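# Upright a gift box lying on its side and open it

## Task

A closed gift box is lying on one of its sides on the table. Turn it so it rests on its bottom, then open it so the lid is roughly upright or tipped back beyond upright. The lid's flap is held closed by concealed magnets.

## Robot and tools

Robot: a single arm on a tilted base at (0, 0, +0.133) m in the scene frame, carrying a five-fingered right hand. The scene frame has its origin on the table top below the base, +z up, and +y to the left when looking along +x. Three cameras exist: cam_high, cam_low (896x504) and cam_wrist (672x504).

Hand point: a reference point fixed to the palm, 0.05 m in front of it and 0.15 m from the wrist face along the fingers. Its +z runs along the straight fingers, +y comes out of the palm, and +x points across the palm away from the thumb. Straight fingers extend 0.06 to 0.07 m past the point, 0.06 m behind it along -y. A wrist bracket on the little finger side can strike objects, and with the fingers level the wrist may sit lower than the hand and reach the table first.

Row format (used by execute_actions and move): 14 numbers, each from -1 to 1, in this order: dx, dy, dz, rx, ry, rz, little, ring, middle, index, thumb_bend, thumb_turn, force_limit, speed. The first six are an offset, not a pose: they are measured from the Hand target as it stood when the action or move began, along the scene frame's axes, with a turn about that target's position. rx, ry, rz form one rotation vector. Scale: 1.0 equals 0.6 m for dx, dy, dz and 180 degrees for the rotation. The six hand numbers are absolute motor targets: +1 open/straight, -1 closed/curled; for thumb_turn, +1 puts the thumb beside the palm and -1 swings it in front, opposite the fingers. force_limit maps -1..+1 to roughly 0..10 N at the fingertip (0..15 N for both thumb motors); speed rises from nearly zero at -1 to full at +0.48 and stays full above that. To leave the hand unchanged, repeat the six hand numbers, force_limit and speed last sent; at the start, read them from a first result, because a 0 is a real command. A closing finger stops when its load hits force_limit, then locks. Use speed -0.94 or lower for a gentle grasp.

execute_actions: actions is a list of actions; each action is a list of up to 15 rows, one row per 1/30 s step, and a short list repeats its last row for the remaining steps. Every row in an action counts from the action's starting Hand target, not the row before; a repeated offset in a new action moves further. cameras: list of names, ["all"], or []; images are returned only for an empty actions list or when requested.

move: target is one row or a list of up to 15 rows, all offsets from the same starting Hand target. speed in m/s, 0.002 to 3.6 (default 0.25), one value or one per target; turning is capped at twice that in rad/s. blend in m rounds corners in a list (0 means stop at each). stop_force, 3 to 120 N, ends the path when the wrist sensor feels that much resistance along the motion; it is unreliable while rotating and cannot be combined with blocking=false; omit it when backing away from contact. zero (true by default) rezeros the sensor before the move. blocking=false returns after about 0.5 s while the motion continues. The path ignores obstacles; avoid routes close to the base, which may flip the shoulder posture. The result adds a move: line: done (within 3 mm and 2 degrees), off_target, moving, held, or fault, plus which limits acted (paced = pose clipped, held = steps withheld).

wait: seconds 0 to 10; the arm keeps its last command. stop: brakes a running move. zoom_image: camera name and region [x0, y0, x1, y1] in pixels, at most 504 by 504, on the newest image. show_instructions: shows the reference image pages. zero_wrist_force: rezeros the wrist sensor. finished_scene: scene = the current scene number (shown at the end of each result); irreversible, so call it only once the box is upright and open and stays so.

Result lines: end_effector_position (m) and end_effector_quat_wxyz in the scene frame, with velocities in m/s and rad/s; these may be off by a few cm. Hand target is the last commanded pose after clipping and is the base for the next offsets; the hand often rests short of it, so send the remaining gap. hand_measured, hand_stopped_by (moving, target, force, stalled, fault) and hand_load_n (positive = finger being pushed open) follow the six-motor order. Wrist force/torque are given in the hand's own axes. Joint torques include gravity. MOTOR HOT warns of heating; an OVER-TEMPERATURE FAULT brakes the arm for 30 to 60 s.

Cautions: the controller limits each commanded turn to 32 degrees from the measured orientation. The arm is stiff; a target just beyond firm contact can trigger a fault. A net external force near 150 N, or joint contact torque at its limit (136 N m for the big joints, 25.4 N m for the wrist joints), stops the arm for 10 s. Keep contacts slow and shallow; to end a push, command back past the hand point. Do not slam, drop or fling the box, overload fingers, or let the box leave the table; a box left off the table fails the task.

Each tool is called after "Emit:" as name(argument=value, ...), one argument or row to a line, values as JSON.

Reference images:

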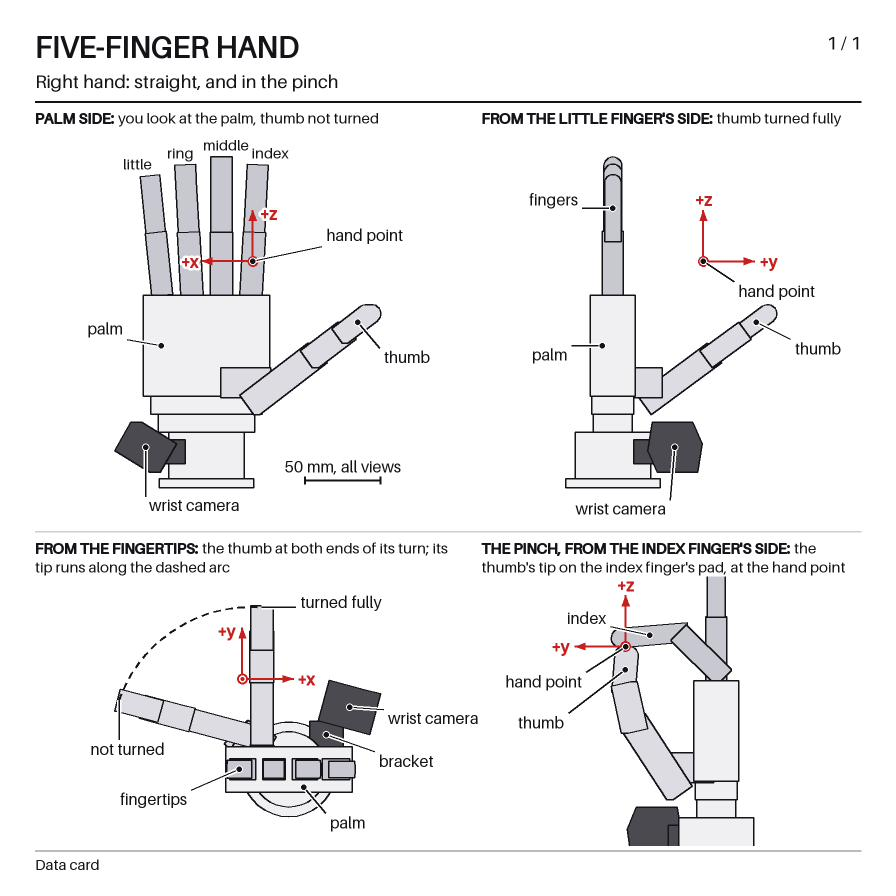

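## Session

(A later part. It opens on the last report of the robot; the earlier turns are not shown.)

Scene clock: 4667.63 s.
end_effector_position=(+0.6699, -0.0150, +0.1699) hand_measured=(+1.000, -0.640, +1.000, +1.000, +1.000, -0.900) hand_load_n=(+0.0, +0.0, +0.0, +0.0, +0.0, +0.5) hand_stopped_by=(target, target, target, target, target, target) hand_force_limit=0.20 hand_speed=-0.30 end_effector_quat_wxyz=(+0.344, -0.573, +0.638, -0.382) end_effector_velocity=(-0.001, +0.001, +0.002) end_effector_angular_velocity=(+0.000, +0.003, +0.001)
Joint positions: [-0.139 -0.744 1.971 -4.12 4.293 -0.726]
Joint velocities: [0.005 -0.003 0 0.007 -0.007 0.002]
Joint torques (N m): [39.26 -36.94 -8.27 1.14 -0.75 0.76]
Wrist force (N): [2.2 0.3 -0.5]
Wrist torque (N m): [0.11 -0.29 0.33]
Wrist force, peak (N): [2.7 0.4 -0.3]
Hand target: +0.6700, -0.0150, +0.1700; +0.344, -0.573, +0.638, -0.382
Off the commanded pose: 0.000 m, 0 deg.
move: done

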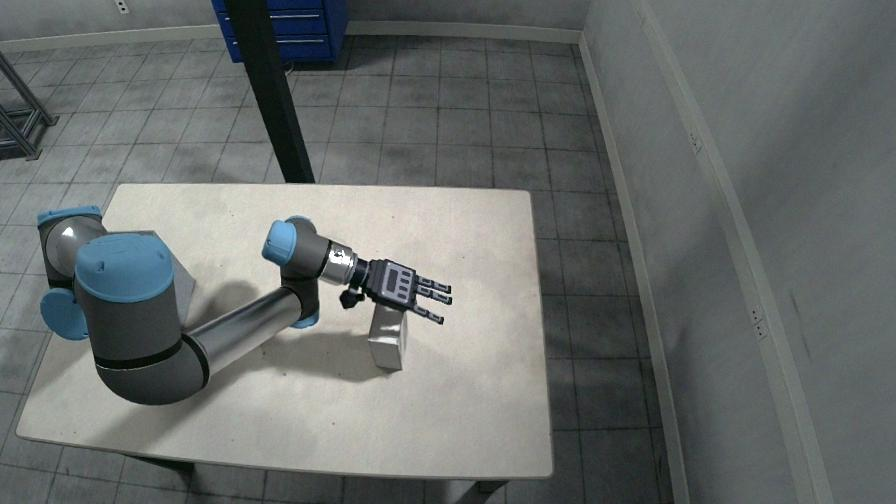

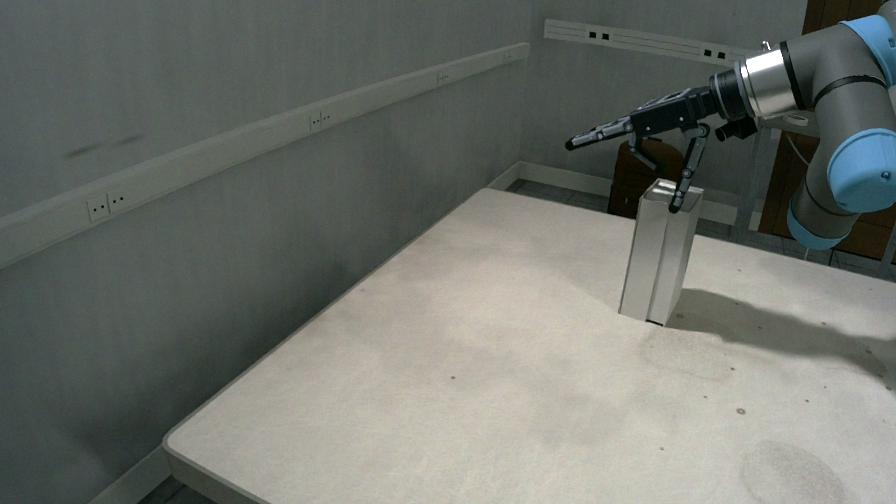

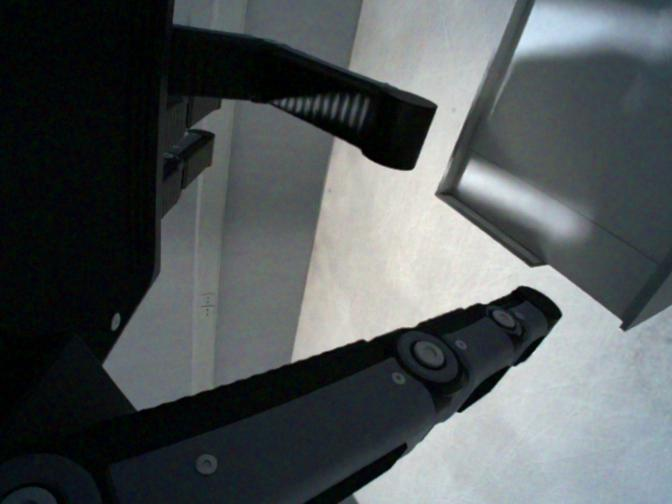

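Emit:
move(
  target=[
    [-0.0167,0,0,0,0,0,1,-0.64,1,1,0.8,-0.9,0.2,-0.3],
    [-0.0167,0,-0.025,0,0,0,1,-0.64,1,1,0.8,-0.9,0.2,-0.3],
  ],
  speed=0.06,
  cameras=["cam_low","cam_wrist"],
)

Emit:
zoom_image(
  camera="cam_low",
  region=[600, 130, 740, 250],
)

Emit:
zoom_image(
  camera="cam_wrist",
  region=[336, 0, 672, 340],
)

Scene clock: 4708.80 s.
end_effector_position=(+0.6599, -0.0150, +0.1550) hand_measured=(+1.000, -0.640, +1.000, +1.000, +0.800, -0.900) hand_load_n=(+0.0, +0.0, +0.0, +0.0, +0.0, +0.0) hand_stopped_by=(target, target, target, target, target, target) hand_force_limit=0.20 hand_speed=-0.30 end_effector_quat_wxyz=(+0.344, -0.573, +0.638, -0.383) end_effector_velocity=(+0.000, +0.000, +0.002) end_effector_angular_velocity=(+0.000, +0.002, -0.001)
Joint positions: [-0.163 -0.728 2 -4.168 4.316 -0.732]
Joint velocities: [0.003 -0.004 0 0.006 -0.005 0.001]
Joint torques (N m): [38.05 -38.88 -1.09 0.83 -1.24 0.74]
Wrist force (N): [2.3 0.7 -0.4]
Wrist torque (N m): [0.17 -0.30 0.34]
Wrist force, peak (N): [2.8 0.4 -0.4]
Hand target: +0.6600, -0.0150, +0.1550; +0.344, -0.573, +0.638, -0.382
Off the commanded pose: 0.000 m, 0 deg.
move: done
Images, in order (width x height): cam_low 896x504, cam_wrist 672x504.

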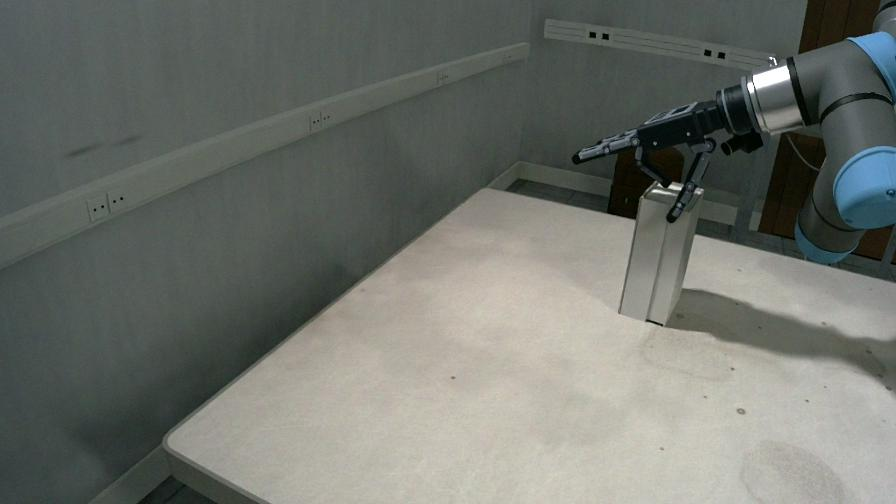

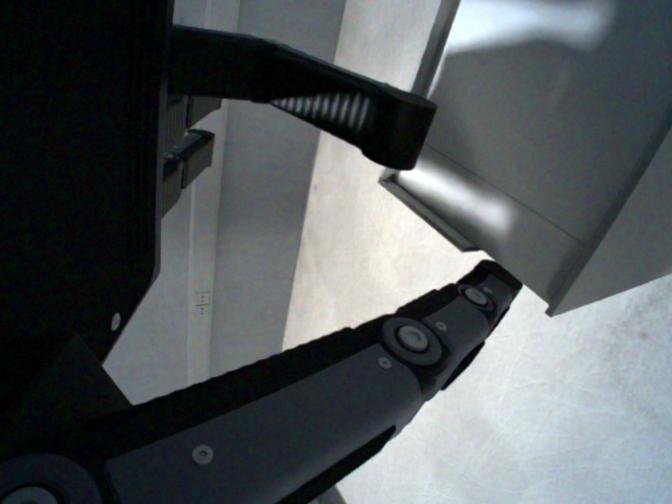

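Scaled by 3.600 from the camera's 896x504 image, which has a finer 1280x720 frame.

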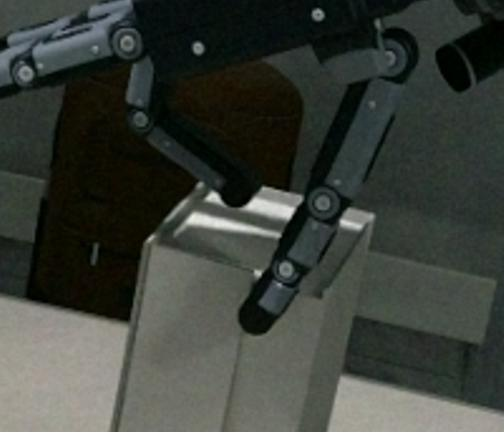

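Scaled by 1.482 from the camera's 672x504 image, which has a finer 960x720 frame.

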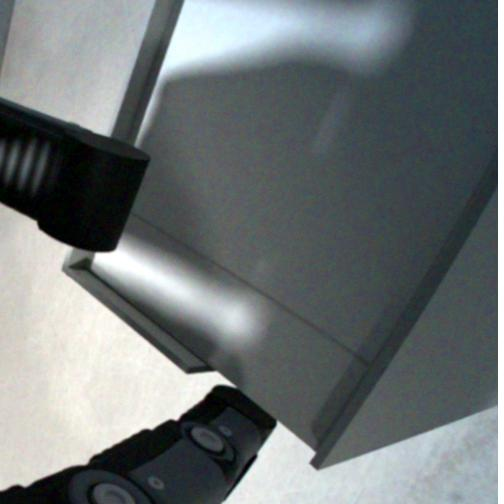

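Emit:
move(
  target=[
    [0,-0.005,0,0,0,0,1,-0.64,1,1,0.9,-0.9,0.2,-0.3],
    [0,-0.005,-0.0133,0,0,0,1,-0.64,1,1,0.9,-0.9,0.2,-0.3],
  ],
  speed=0.03,
  stop_force=3,
  cameras=["cam_low","cam_wrist"],
)

Emit:
zoom_image(
  camera="cam_low",
  region=[600, 130, 740, 250],
)

Emit:
zoom_image(
  camera="cam_wrist",
  region=[336, 0, 672, 340],
)

Scene clock: 4773.50 s.
end_effector_position=(+0.6600, -0.0180, +0.1470) hand_measured=(+1.000, -0.640, +1.000, +1.000, +0.900, -0.900) hand_load_n=(+0.0, +0.0, +0.0, +0.0, +0.0, +0.0) hand_stopped_by=(target, target, target, target, target, target) hand_force_limit=0.20 hand_speed=-0.30 end_effector_quat_wxyz=(+0.344, -0.573, +0.638, -0.382)
Joint positions: [-0.18 -0.721 2.003 -4.18 4.332 -0.736]
Joint torques (N m): [40.01 -38.1 -8.67 1.09 -1.06 0.9]
Wrist force (N): [2.3 0.0 -0.2]
Wrist torque (N m): [0.05 -0.30 0.33]
Wrist force, peak (N): [2.7 0.8 -0.6]
Hand target: +0.6600, -0.0180, +0.1470; +0.344, -0.573, +0.638, -0.382
Off the commanded pose: 0.000 m, 0 deg.
move: done
Images, in order (width x height): cam_low 896x504, cam_wrist 672x504.

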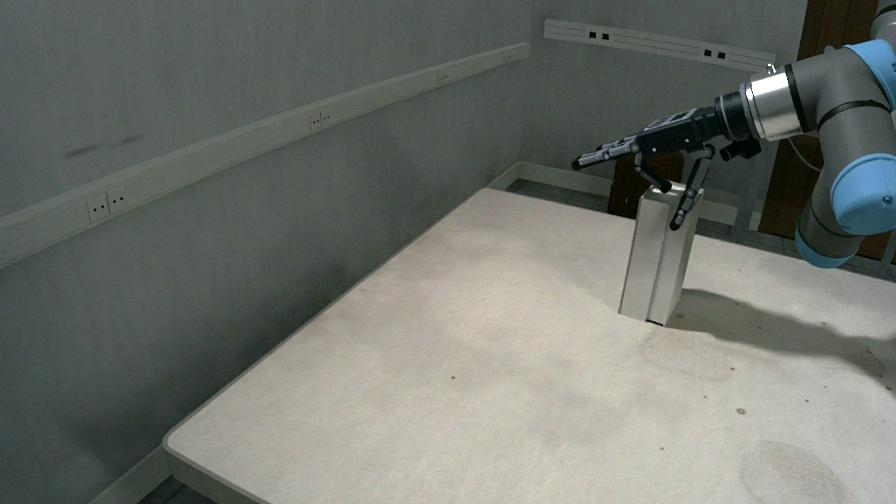

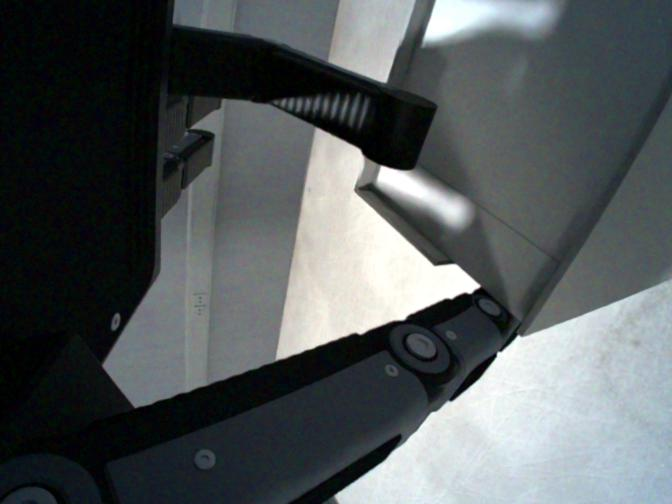

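Scaled by 3.600 from the camera's 896x504 image, which has a finer 1280x720 frame.

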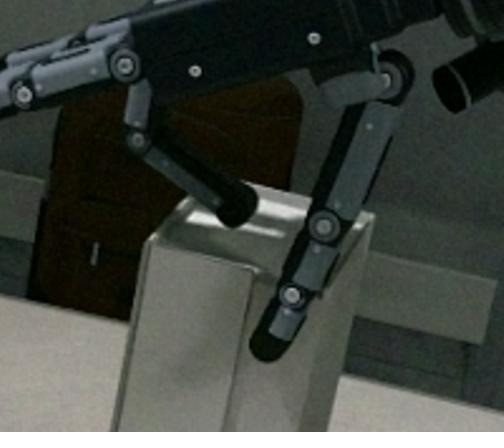

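Scaled by 1.482 from the camera's 672x504 image, which has a finer 960x720 frame.

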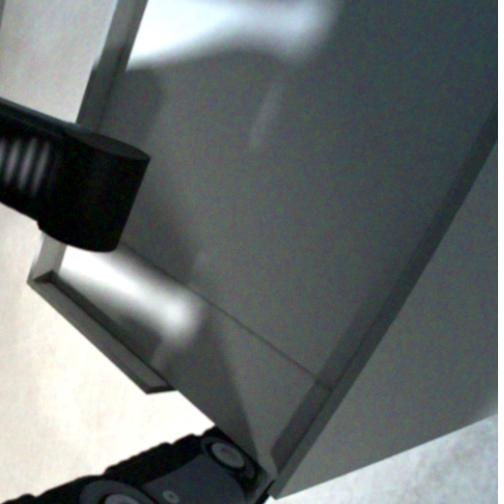

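Emit:
move(
  target=[0,0,-0.035,0,0,0,1,-0.64,1,1,0.9,-0.9,0.2,-0.3],
  speed=0.015,
  stop_force=3,
  cameras=["cam_low","cam_wrist"],
)

Emit:
zoom_image(
  camera="cam_low",
  region=[600, 130, 740, 250],
)

Emit:
zoom_image(
  camera="cam_wrist",
  region=[336, 0, 672, 340],
)

Scene clock: 4781.57 s.
end_effector_position=(+0.6600, -0.0180, +0.1370) hand_measured=(+1.000, -0.640, +1.000, +1.000, +0.900, -0.900) hand_load_n=(+0.0, -2.0, +0.0, +0.0, +0.0, +0.5) hand_stopped_by=(target, target, target, target, target, target) hand_force_limit=0.20 hand_speed=-0.30 end_effector_quat_wxyz=(+0.344, -0.573, +0.638, -0.382)
Joint positions: [-0.196 -0.705 2.003 -4.197 4.348 -0.74]
Joint torques (N m): [39.22 -37.93 4.49 1.36 0.09 1.46]
Wrist force (N): [1.3 -2.1 -1.0]
Wrist torque (N m): [0.07 -0.19 0.20]
Wrist force, peak (N): [1.4 -8.9 -2.6]
Hand target: +0.6600, -0.0180, +0.1370; +0.344, -0.573, +0.638, -0.382 (not the last commanded pose)
Off the commanded pose: 0.011 m, 0 deg.
move: contact
Images, in order (width x height): cam_low 896x504, cam_wrist 672x504.

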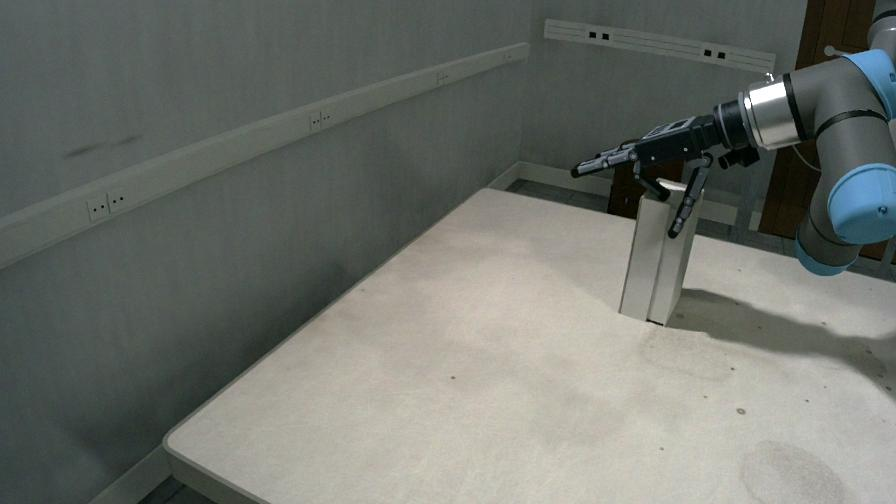

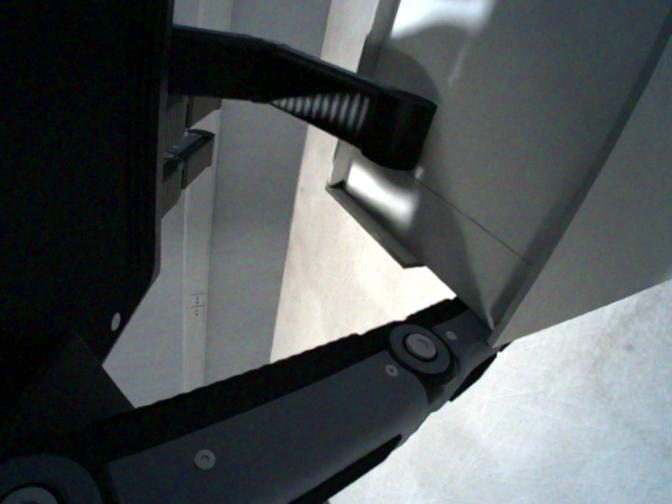

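Scaled by 3.600 from the camera's 896x504 image, which has a finer 1280x720 frame.

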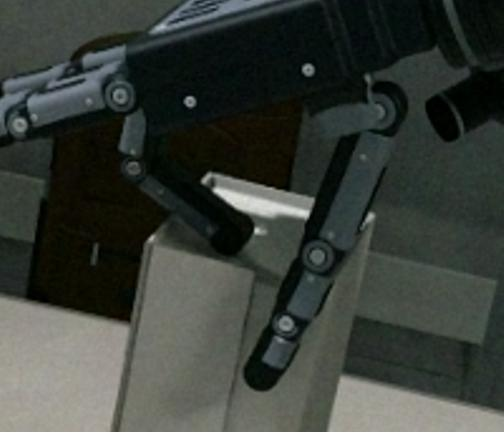

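Scaled by 1.482 from the camera's 672x504 image, which has a finer 960x720 frame.

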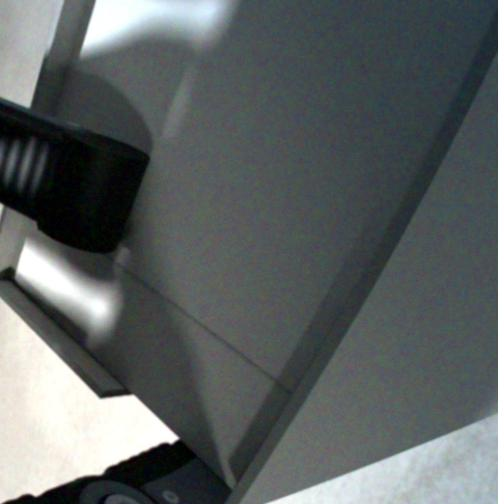

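Emit:
move(
  target=[
    [0,0,0.005,0,0,0,1,-0.64,1,1,0.9,-0.9,0.2,-0.3],
    [0,-0.0067,0.005,0,0,0,1,-0.64,1,1,0.9,-0.9,0.2,-0.3],
  ],
  speed=0.02,
  cameras=["cam_low"],
)

Emit:
zoom_image(
  camera="cam_low",
  region=[620, 160, 720, 250],
)

Scene clock: 4794.37 s.
end_effector_position=(+0.6599, -0.0221, +0.1400) hand_measured=(+1.000, -0.640, +1.000, +1.000, +0.900, -0.900) hand_load_n=(+0.0, +0.0, +0.5, +0.0, +0.0, +0.5) hand_stopped_by=(target, target, target, target, target, target) hand_force_limit=0.20 hand_speed=-0.30 end_effector_quat_wxyz=(+0.344, -0.573, +0.638, -0.382)
Joint positions: [-0.198 -0.718 2.007 -4.188 4.349 -0.741]
Joint torques (N m): [40.37 -19.04 -6.93 -0.69 -0.71 -0.76]
Wrist force (N): [2.0 0.2 -0.5]
Wrist torque (N m): [0.13 -0.29 0.34]
Wrist force, peak (N): [1.7 -3.5 -1.8]
Hand target: +0.6600, -0.0220, +0.1400; +0.344, -0.573, +0.638, -0.382
Off the commanded pose: 0.000 m, 0 deg.
move: done
Images, in order (width x height): cam_low 896x504.

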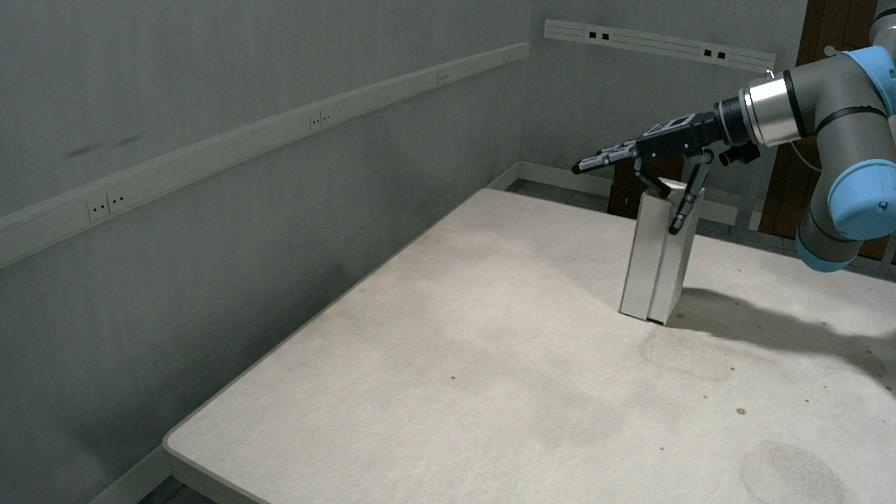

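Scaled by 5.040 from the camera's 896x504 image, which has a finer 1280x720 frame.

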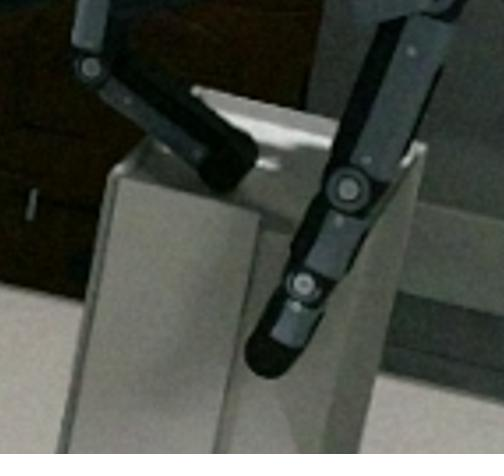

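Emit:
move(
  target=[0,0,-0.03,0,0,0,1,-0.64,1,1,0.9,-0.9,0.2,-0.3],
  speed=0.006,
  stop_force=8,
  cameras=[],
)

Emit:
execute_actions(
  actions=[
    [[0,0,0,0,0,0,1,-0.64,1,1,0.9,-1,-0.75,-0.8]],
    [[0,0,0,0,0,0,1,-0.64,1,1,0.9,-1,-0.75,-0.8]],
  ],
  cameras=["cam_low","cam_wrist"],
)

Emit:
zoom_image(
  camera="cam_low",
  region=[620, 160, 720, 250],
)

Emit:
zoom_image(
  camera="cam_wrist",
  region=[336, 0, 672, 340],
)

Scene clock: 4802.50 s.
end_effector_position=(+0.6600, -0.0221, +0.1366) hand_measured=(+1.000, -0.640, +1.000, +1.000, +0.900, -0.900) hand_load_n=(+0.0, -5.0, +0.0, +0.0, +0.0, +1.0) hand_stopped_by=(target, target, target, target, target, target) hand_force_limit=0.20 hand_speed=-0.30 end_effector_quat_wxyz=(+0.344, -0.573, +0.638, -0.383)
Joint positions: [-0.203 -0.712 2.007 -4.194 4.355 -0.742]
Joint torques (N m): [35.93 -34.78 1.15 1.89 -2.07 0.93]
Wrist force (N): [1.2 -8.1 -2.6]
Wrist torque (N m): [-0.03 -0.20 0.05]
Wrist force, peak (N): [1.2 -10.5 -3.1]
Hand target: +0.6600, -0.0220, +0.1366; +0.344, -0.573, +0.638, -0.383 (not the last commanded pose)
Off the commanded pose: 0.015 m, 0 deg.
move: contact
No camera images: "cameras" was empty.

Scene clock: 4803.70 s.
end_effector_position=(+0.6600, -0.0220, +0.1366) hand_measured=(+1.000, -0.640, +1.000, +1.000, +0.900, -0.912) hand_load_n=(+0.0, -5.0, +0.0, -0.5, +0.5, +3.0) hand_stopped_by=(target, target, target, target, target, force) hand_force_limit=-0.75 hand_speed=-0.80 end_effector_quat_wxyz=(+0.344, -0.573, +0.638, -0.383)
Joint positions: [-0.203 -0.712 2.007 -4.194 4.355 -0.742]
Joint torques (N m): [34.5 -35.01 5.66 0.6 -0.19 0.86]
Wrist force (N): [0.9 -6.5 -3.4]
Wrist torque (N m): [0.00 -0.15 0.13]
Wrist force, peak (N): [0.8 -6.5 -3.8]
Hand target: +0.6600, -0.0220, +0.1366; +0.344, -0.573, +0.638, -0.383
Off the commanded pose: 0.000 m, 0 deg.
Images, in order (width x height): cam_low 896x504, cam_wrist 672x504.

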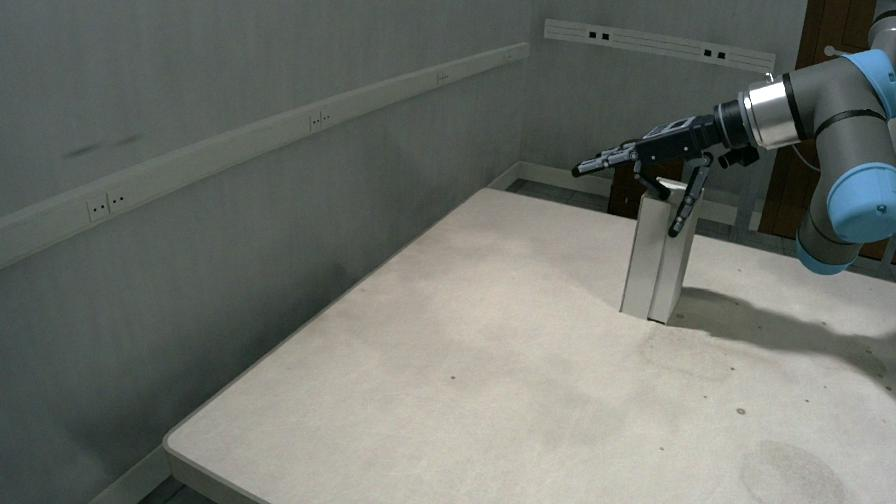

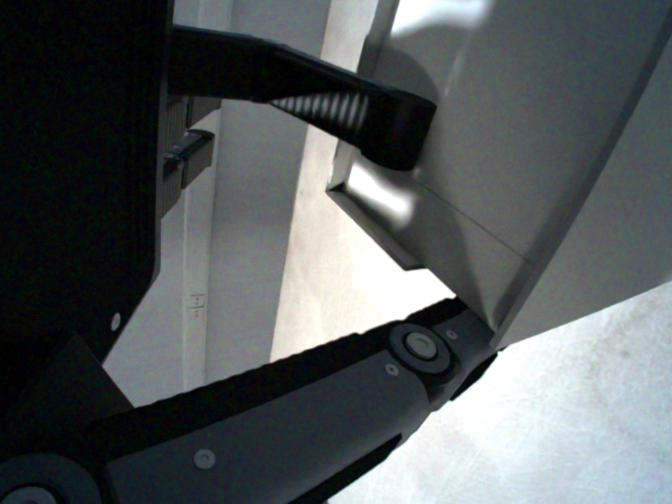

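Scaled by 5.040 from the camera's 896x504 image, which has a finer 1280x720 frame.

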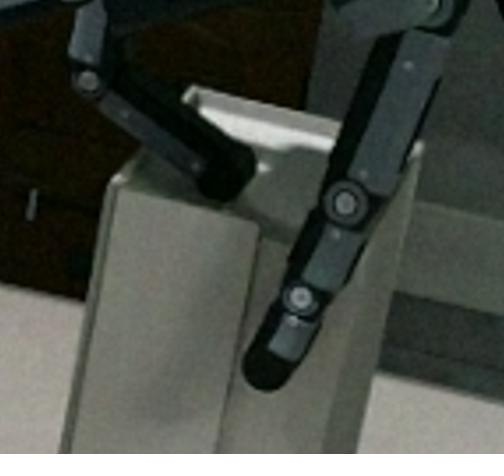

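Scaled by 1.482 from the camera's 672x504 image, which has a finer 960x720 frame.

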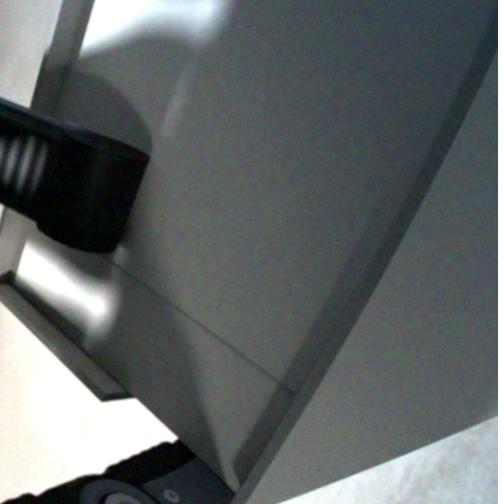

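Emit:
move(
  target=[0,0,-0.02,0,0,0,1,-0.64,1,1,0.9,-1,-0.75,-0.8],
  speed=0.005,
  stop_force=7,
  cameras=[],
)

Emit:
execute_actions(
  actions=[
    [[0,0,0,0,0,0,1,-0.64,1,1,0.84,-1,-0.3,-0.85]],
    [[0,0,0,0,0,0,1,-0.64,1,1,0.84,-1,-0.3,-0.85]],
  ],
  cameras=["cam_low"],
)

Emit:
zoom_image(
  camera="cam_low",
  region=[620, 160, 720, 250],
)

Scene clock: 4813.47 s.
end_effector_position=(+0.6600, -0.0221, +0.1361) hand_measured=(+1.000, -0.640, +1.000, +1.000, +0.900, -0.912) hand_load_n=(+0.0, -8.5, +0.0, +0.0, +0.0, +3.0) hand_stopped_by=(target, target, target, target, target, force) hand_force_limit=-0.75 hand_speed=-0.80 end_effector_quat_wxyz=(+0.344, -0.573, +0.638, -0.383)
Joint positions: [-0.204 -0.711 2.007 -4.195 4.356 -0.742]
Joint torques (N m): [32.71 -32.56 2.65 2.58 -3.26 1.12]
Wrist force (N): [0.2 -12.0 -3.5]
Wrist torque (N m): [-0.10 -0.06 -0.13]
Wrist force, peak (N): [0.2 -16.3 -5.5]
Hand target: +0.6600, -0.0221, +0.1361; +0.344, -0.573, +0.638, -0.383 (not the last commanded pose)
Off the commanded pose: 0.012 m, 0 deg.
move: contact
No camera images: "cameras" was empty.

Scene clock: 4814.67 s.
end_effector_position=(+0.6600, -0.0221, +0.1361) hand_measured=(+1.000, -0.640, +1.000, +1.000, +0.840, -0.912) hand_load_n=(+0.0, -8.5, +0.0, +0.0, +1.5, +3.5) hand_stopped_by=(target, target, target, target, target, force) hand_force_limit=-0.30 hand_speed=-0.85 end_effector_quat_wxyz=(+0.344, -0.573, +0.638, -0.383)
Joint positions: [-0.204 -0.711 2.007 -4.195 4.356 -0.742]
Joint torques (N m): [32.77 -33.08 4.81 2.15 -2.43 1.11]
Wrist force (N): [0.3 -11.8 -4.6]
Wrist torque (N m): [-0.09 -0.07 -0.12]
Wrist force, peak (N): [0.2 -13.0 -4.8]
Hand target: +0.6600, -0.0221, +0.1361; +0.344, -0.573, +0.638, -0.383
Off the commanded pose: 0.000 m, 0 deg.
Images, in order (width x height): cam_low 896x504.

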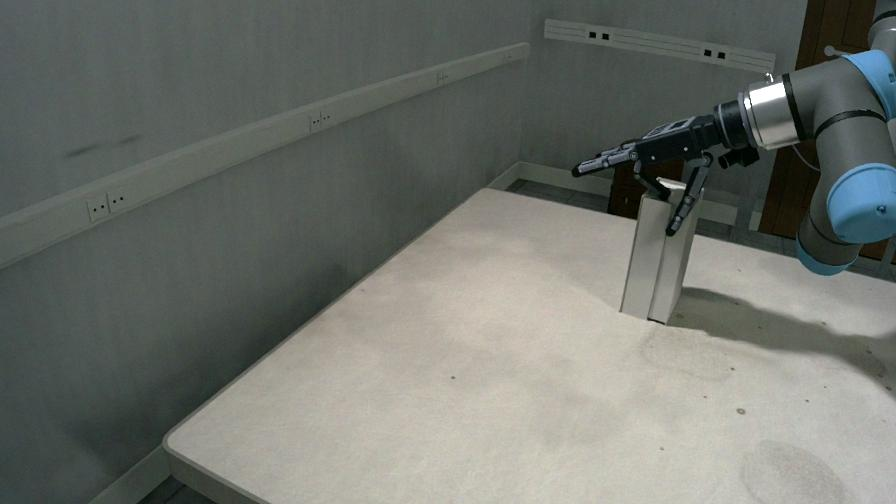

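Scaled by 5.040 from the camera's 896x504 image, which has a finer 1280x720 frame.

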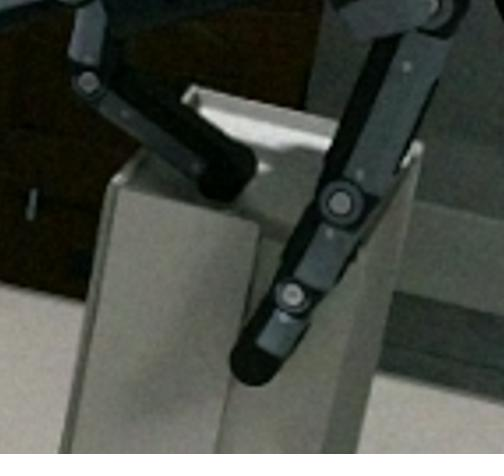

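Emit:
execute_actions(
  actions=[
    [[0,0,0,0,0,0,1,-0.64,1,1,0.78,-1,0.0,-0.85]],
    [[0,0,0,0,0,0,1,-0.64,1,1,0.78,-1,0.0,-0.85]],
  ],
  cameras=["cam_low","cam_wrist"],
)

Emit:
zoom_image(
  camera="cam_low",
  region=[620, 160, 720, 250],
)

Scene clock: 4819.77 s.
end_effector_position=(+0.6600, -0.0221, +0.1361) hand_measured=(+1.000, -0.640, +1.000, +1.000, +0.782, -0.912) hand_load_n=(+0.0, -8.0, +0.0, +0.0, +3.5, +5.5) hand_stopped_by=(target, target, target, target, target, force) hand_force_limit=0.00 hand_speed=-0.85 end_effector_quat_wxyz=(+0.344, -0.573, +0.638, -0.383)
Joint positions: [-0.204 -0.711 2.007 -4.195 4.356 -0.742]
Joint torques (N m): [30.08 -33.86 6.49 0.45 -0.36 1.1]
Wrist force (N): [-0.3 -11.2 -4.8]
Wrist torque (N m): [-0.17 -0.07 -0.12]
Wrist force, peak (N): [0.3 -13.1 -5.0]
Hand target: +0.6600, -0.0221, +0.1361; +0.344, -0.573, +0.638, -0.383
Off the commanded pose: 0.000 m, 0 deg.
Images, in order (width x height): cam_low 896x504, cam_wrist 672x504.

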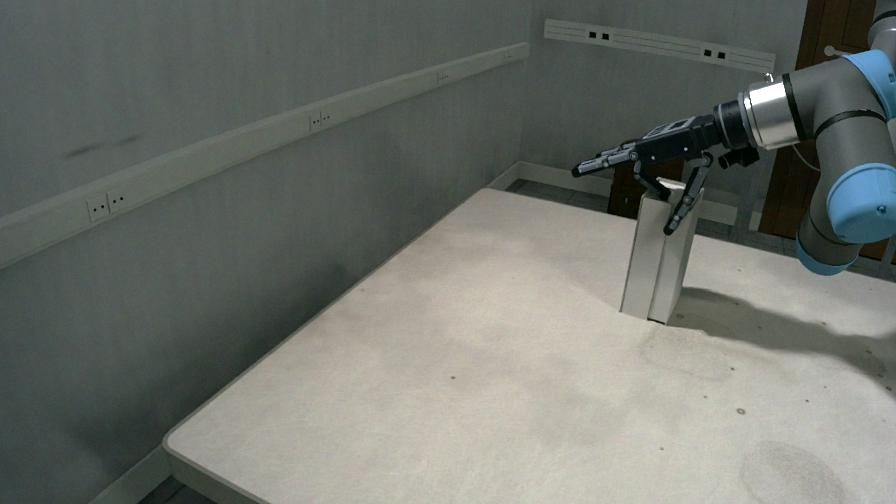

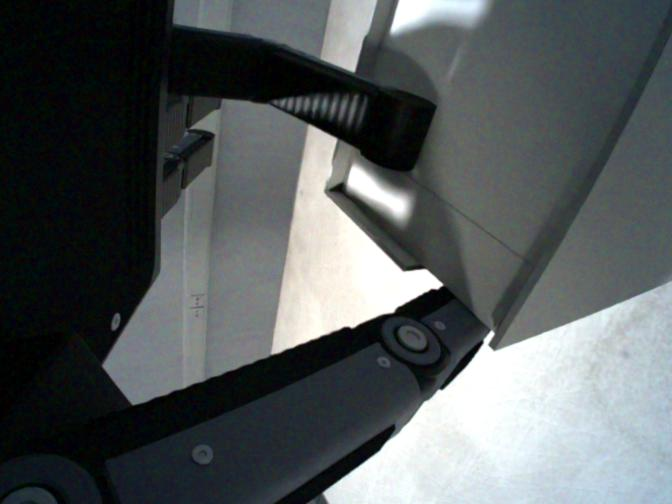

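Scaled by 5.040 from the camera's 896x504 image, which has a finer 1280x720 frame.

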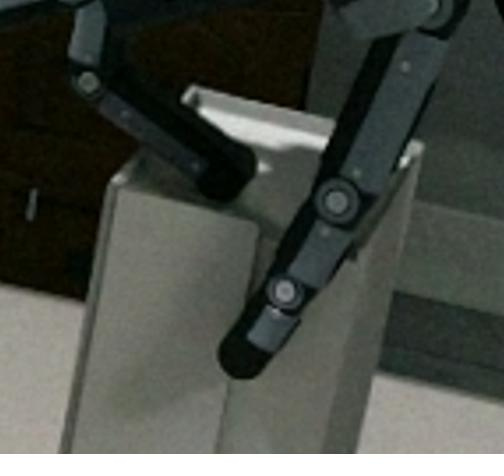

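Emit:
zoom_image(
  camera="cam_low",
  region=[645, 190, 705, 250],
)

Emit:
zoom_image(
  camera="cam_wrist",
  region=[380, 220, 540, 380],
)

Scaled by 8.400 from the camera's 896x504 image, which has a finer 1280x720 frame.

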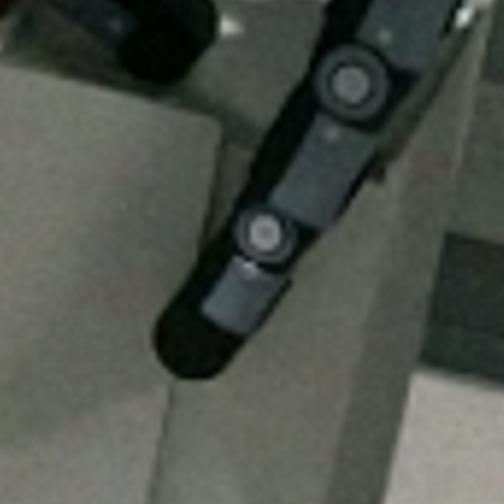

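Scaled by 3.150 from the camera's 672x504 image, which has a finer 960x720 frame.

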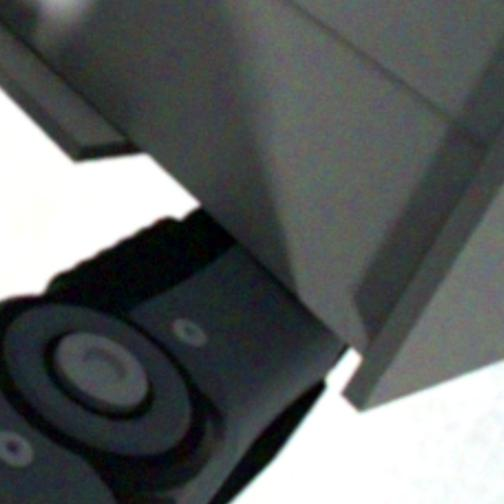

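Emit:
move(
  target=[
    [0,0,0,0,0,0,1,-0.64,1,1,0.92,-0.85,0.0,-0.6],
    [0,0,0.0083,0,0,0,1,-0.64,1,1,0.92,-0.85,0.0,-0.6],
    [0,0.0075,0.0083,-0.0221,0.0023,0,1,-0.64,1,1,0.92,-0.85,0.0,-0.6],
    [0,0.0075,0.003,-0.0221,0.0023,0,1,-0.64,1,1,0.92,-0.85,0.0,-0.6],
  ],
  speed=0.02,
  cameras=["cam_low","cam_wrist"],
)

Emit:
zoom_image(
  camera="cam_low",
  region=[620, 160, 720, 250],
)

Scene clock: 4844.93 s.
end_effector_position=(+0.6600, -0.0175, +0.1378) hand_measured=(+1.000, -0.640, +1.000, +1.000, +0.920, -0.850) hand_load_n=(+0.0, +0.0, +0.0, +0.0, +0.0, +0.0) hand_stopped_by=(target, target, target, target, target, target) hand_force_limit=0.00 hand_speed=-0.60 end_effector_quat_wxyz=(-0.322, +0.586, -0.625, +0.402)
Joint positions: [-0.173 -0.681 1.98 -4.22 4.303 -0.806]
Joint torques (N m): [40.7 -39.14 -8.45 -0.53 -0.69 -0.71]
Wrist force (N): [2.3 0.4 -0.2]
Wrist torque (N m): [0.10 -0.31 0.33]
Wrist force, peak (N): [-0.2 -12.9 -5.5]
Hand target: +0.6600, -0.0176, +0.1379; -0.322, +0.586, -0.625, +0.402
Off the commanded pose: 0.000 m, 0 deg.
move: done
Images, in order (width x height): cam_low 896x504, cam_wrist 672x504.

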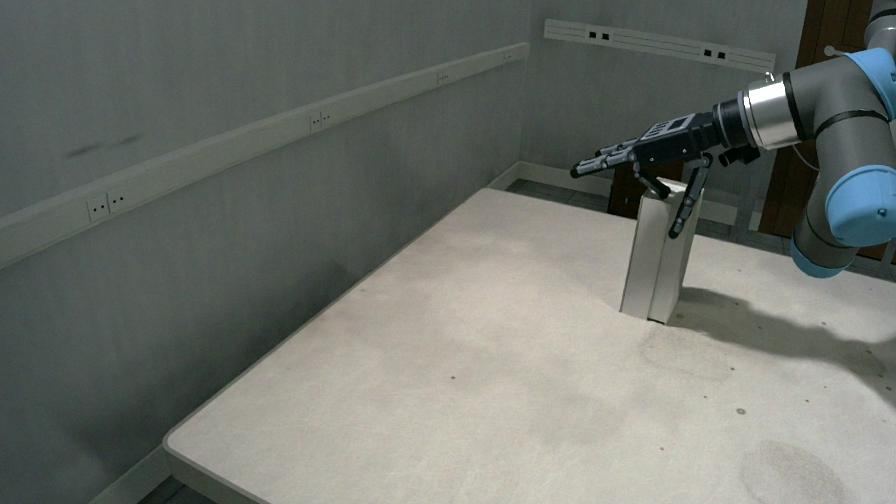

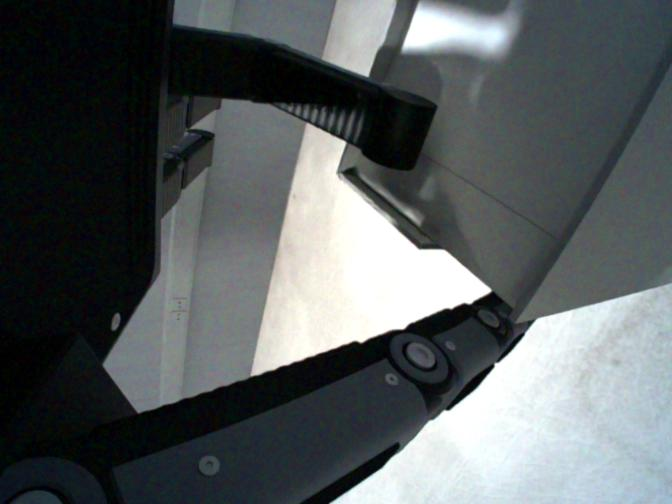

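Scaled by 5.040 from the camera's 896x504 image, which has a finer 1280x720 frame.

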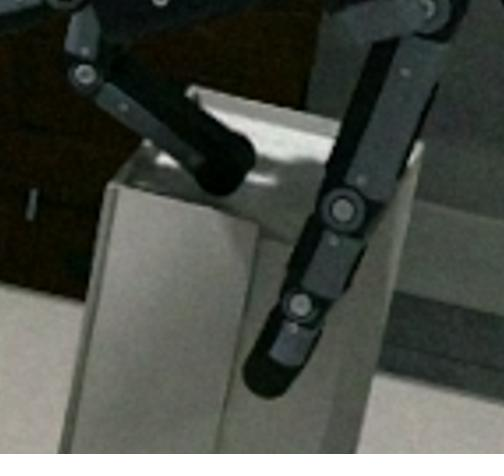

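Emit:
move(
  target=[0,0,-0.03,0,0,0,1,-0.64,1,1,0.92,-0.85,0.0,-0.6],
  speed=0.006,
  stop_force=12,
  cameras=[],
)

Emit:
execute_actions(
  actions=[
    [[0,0,0,0,0,0,1,-0.64,1,1,0.92,-1,-0.75,-0.8]],
    [[0,0,0,0,0,0,1,-0.64,1,1,0.92,-1,-0.75,-0.8]],
  ],
  cameras=["cam_low","cam_wrist"],
)

Emit:
zoom_image(
  camera="cam_low",
  region=[645, 180, 705, 250],
)

Emit:
zoom_image(
  camera="cam_wrist",
  region=[320, 140, 560, 380],
)

Scene clock: 4854.73 s.
end_effector_position=(+0.6601, -0.0176, +0.1336) hand_measured=(+1.000, -0.640, +1.000, +1.000, +0.920, -0.850) hand_load_n=(+0.0, -7.5, +0.0, -0.5, +0.0, +0.0) hand_stopped_by=(target, target, target, target, target, target) hand_force_limit=0.00 hand_speed=-0.60 end_effector_quat_wxyz=(-0.322, +0.586, -0.625, +0.402)
Joint positions: [-0.18 -0.675 1.979 -4.228 4.31 -0.807]
Joint torques (N m): [34.55 -33.83 1.7 2.5 -2.7 0.99]
Wrist force (N): [2.4 -10.7 -3.3]
Wrist torque (N m): [-0.08 -0.21 -0.09]
Wrist force, peak (N): [2.4 -14.4 -4.3]
Hand target: +0.6601, -0.0176, +0.1336; -0.322, +0.586, -0.625, +0.402 (not the last commanded pose)
Off the commanded pose: 0.014 m, 0 deg.
move: contact
No camera images: "cameras" was empty.

Scene clock: 4855.93 s.
end_effector_position=(+0.6601, -0.0176, +0.1336) hand_measured=(+1.000, -0.640, +1.000, +1.000, +0.920, -0.998) hand_load_n=(+0.0, -7.5, +0.0, +0.0, +0.0, +3.0) hand_stopped_by=(target, target, target, target, target, force) hand_force_limit=-0.75 hand_speed=-0.80 end_effector_quat_wxyz=(-0.322, +0.586, -0.625, +0.402)
Joint positions: [-0.18 -0.675 1.979 -4.228 4.31 -0.807]
Joint torques (N m): [33.47 -33.32 6.97 2.37 -2.22 0.87]
Wrist force (N): [1.4 -10.5 -2.9]
Wrist torque (N m): [-0.07 -0.16 0.00]
Wrist force, peak (N): [2.5 -11.9 -3.4]
Hand target: +0.6601, -0.0176, +0.1336; -0.322, +0.586, -0.625, +0.402
Off the commanded pose: 0.000 m, 0 deg.
Images, in order (width x height): cam_low 896x504, cam_wrist 672x504.

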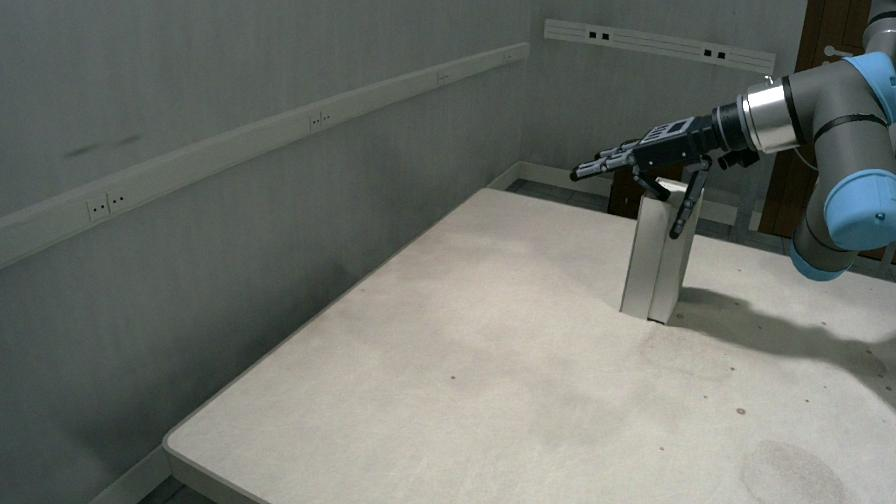

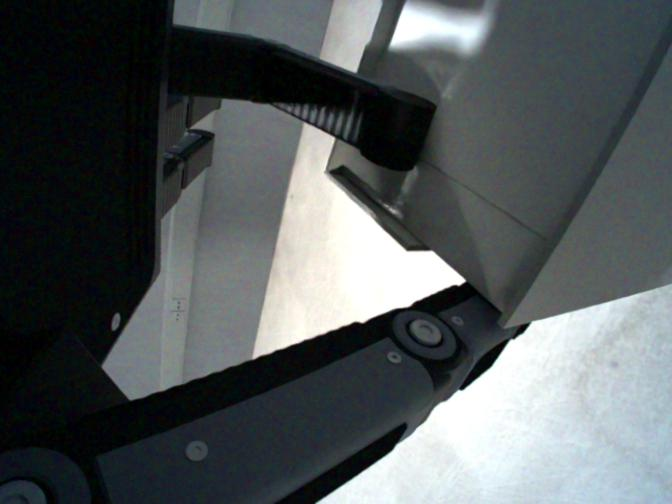

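Scaled by 7.200 from the camera's 896x504 image, which has a finer 1280x720 frame.

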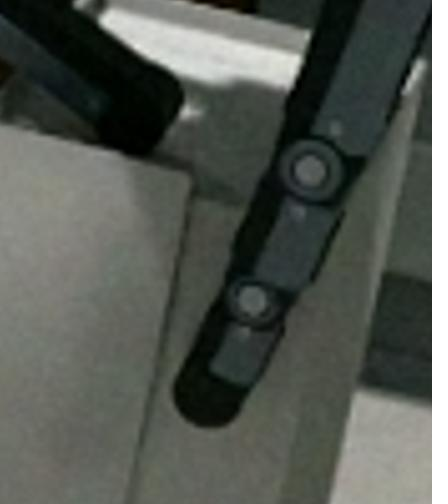

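Scaled by 2.100 from the camera's 672x504 image, which has a finer 960x720 frame.

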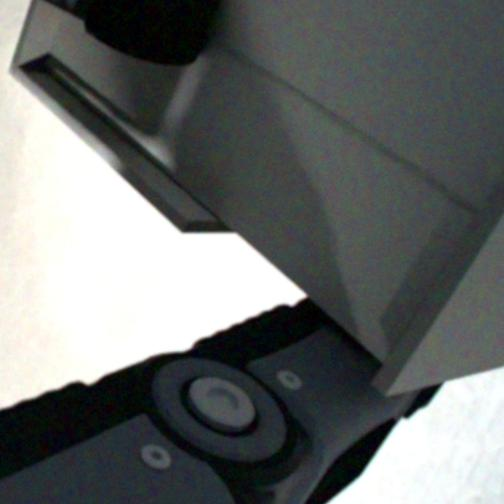

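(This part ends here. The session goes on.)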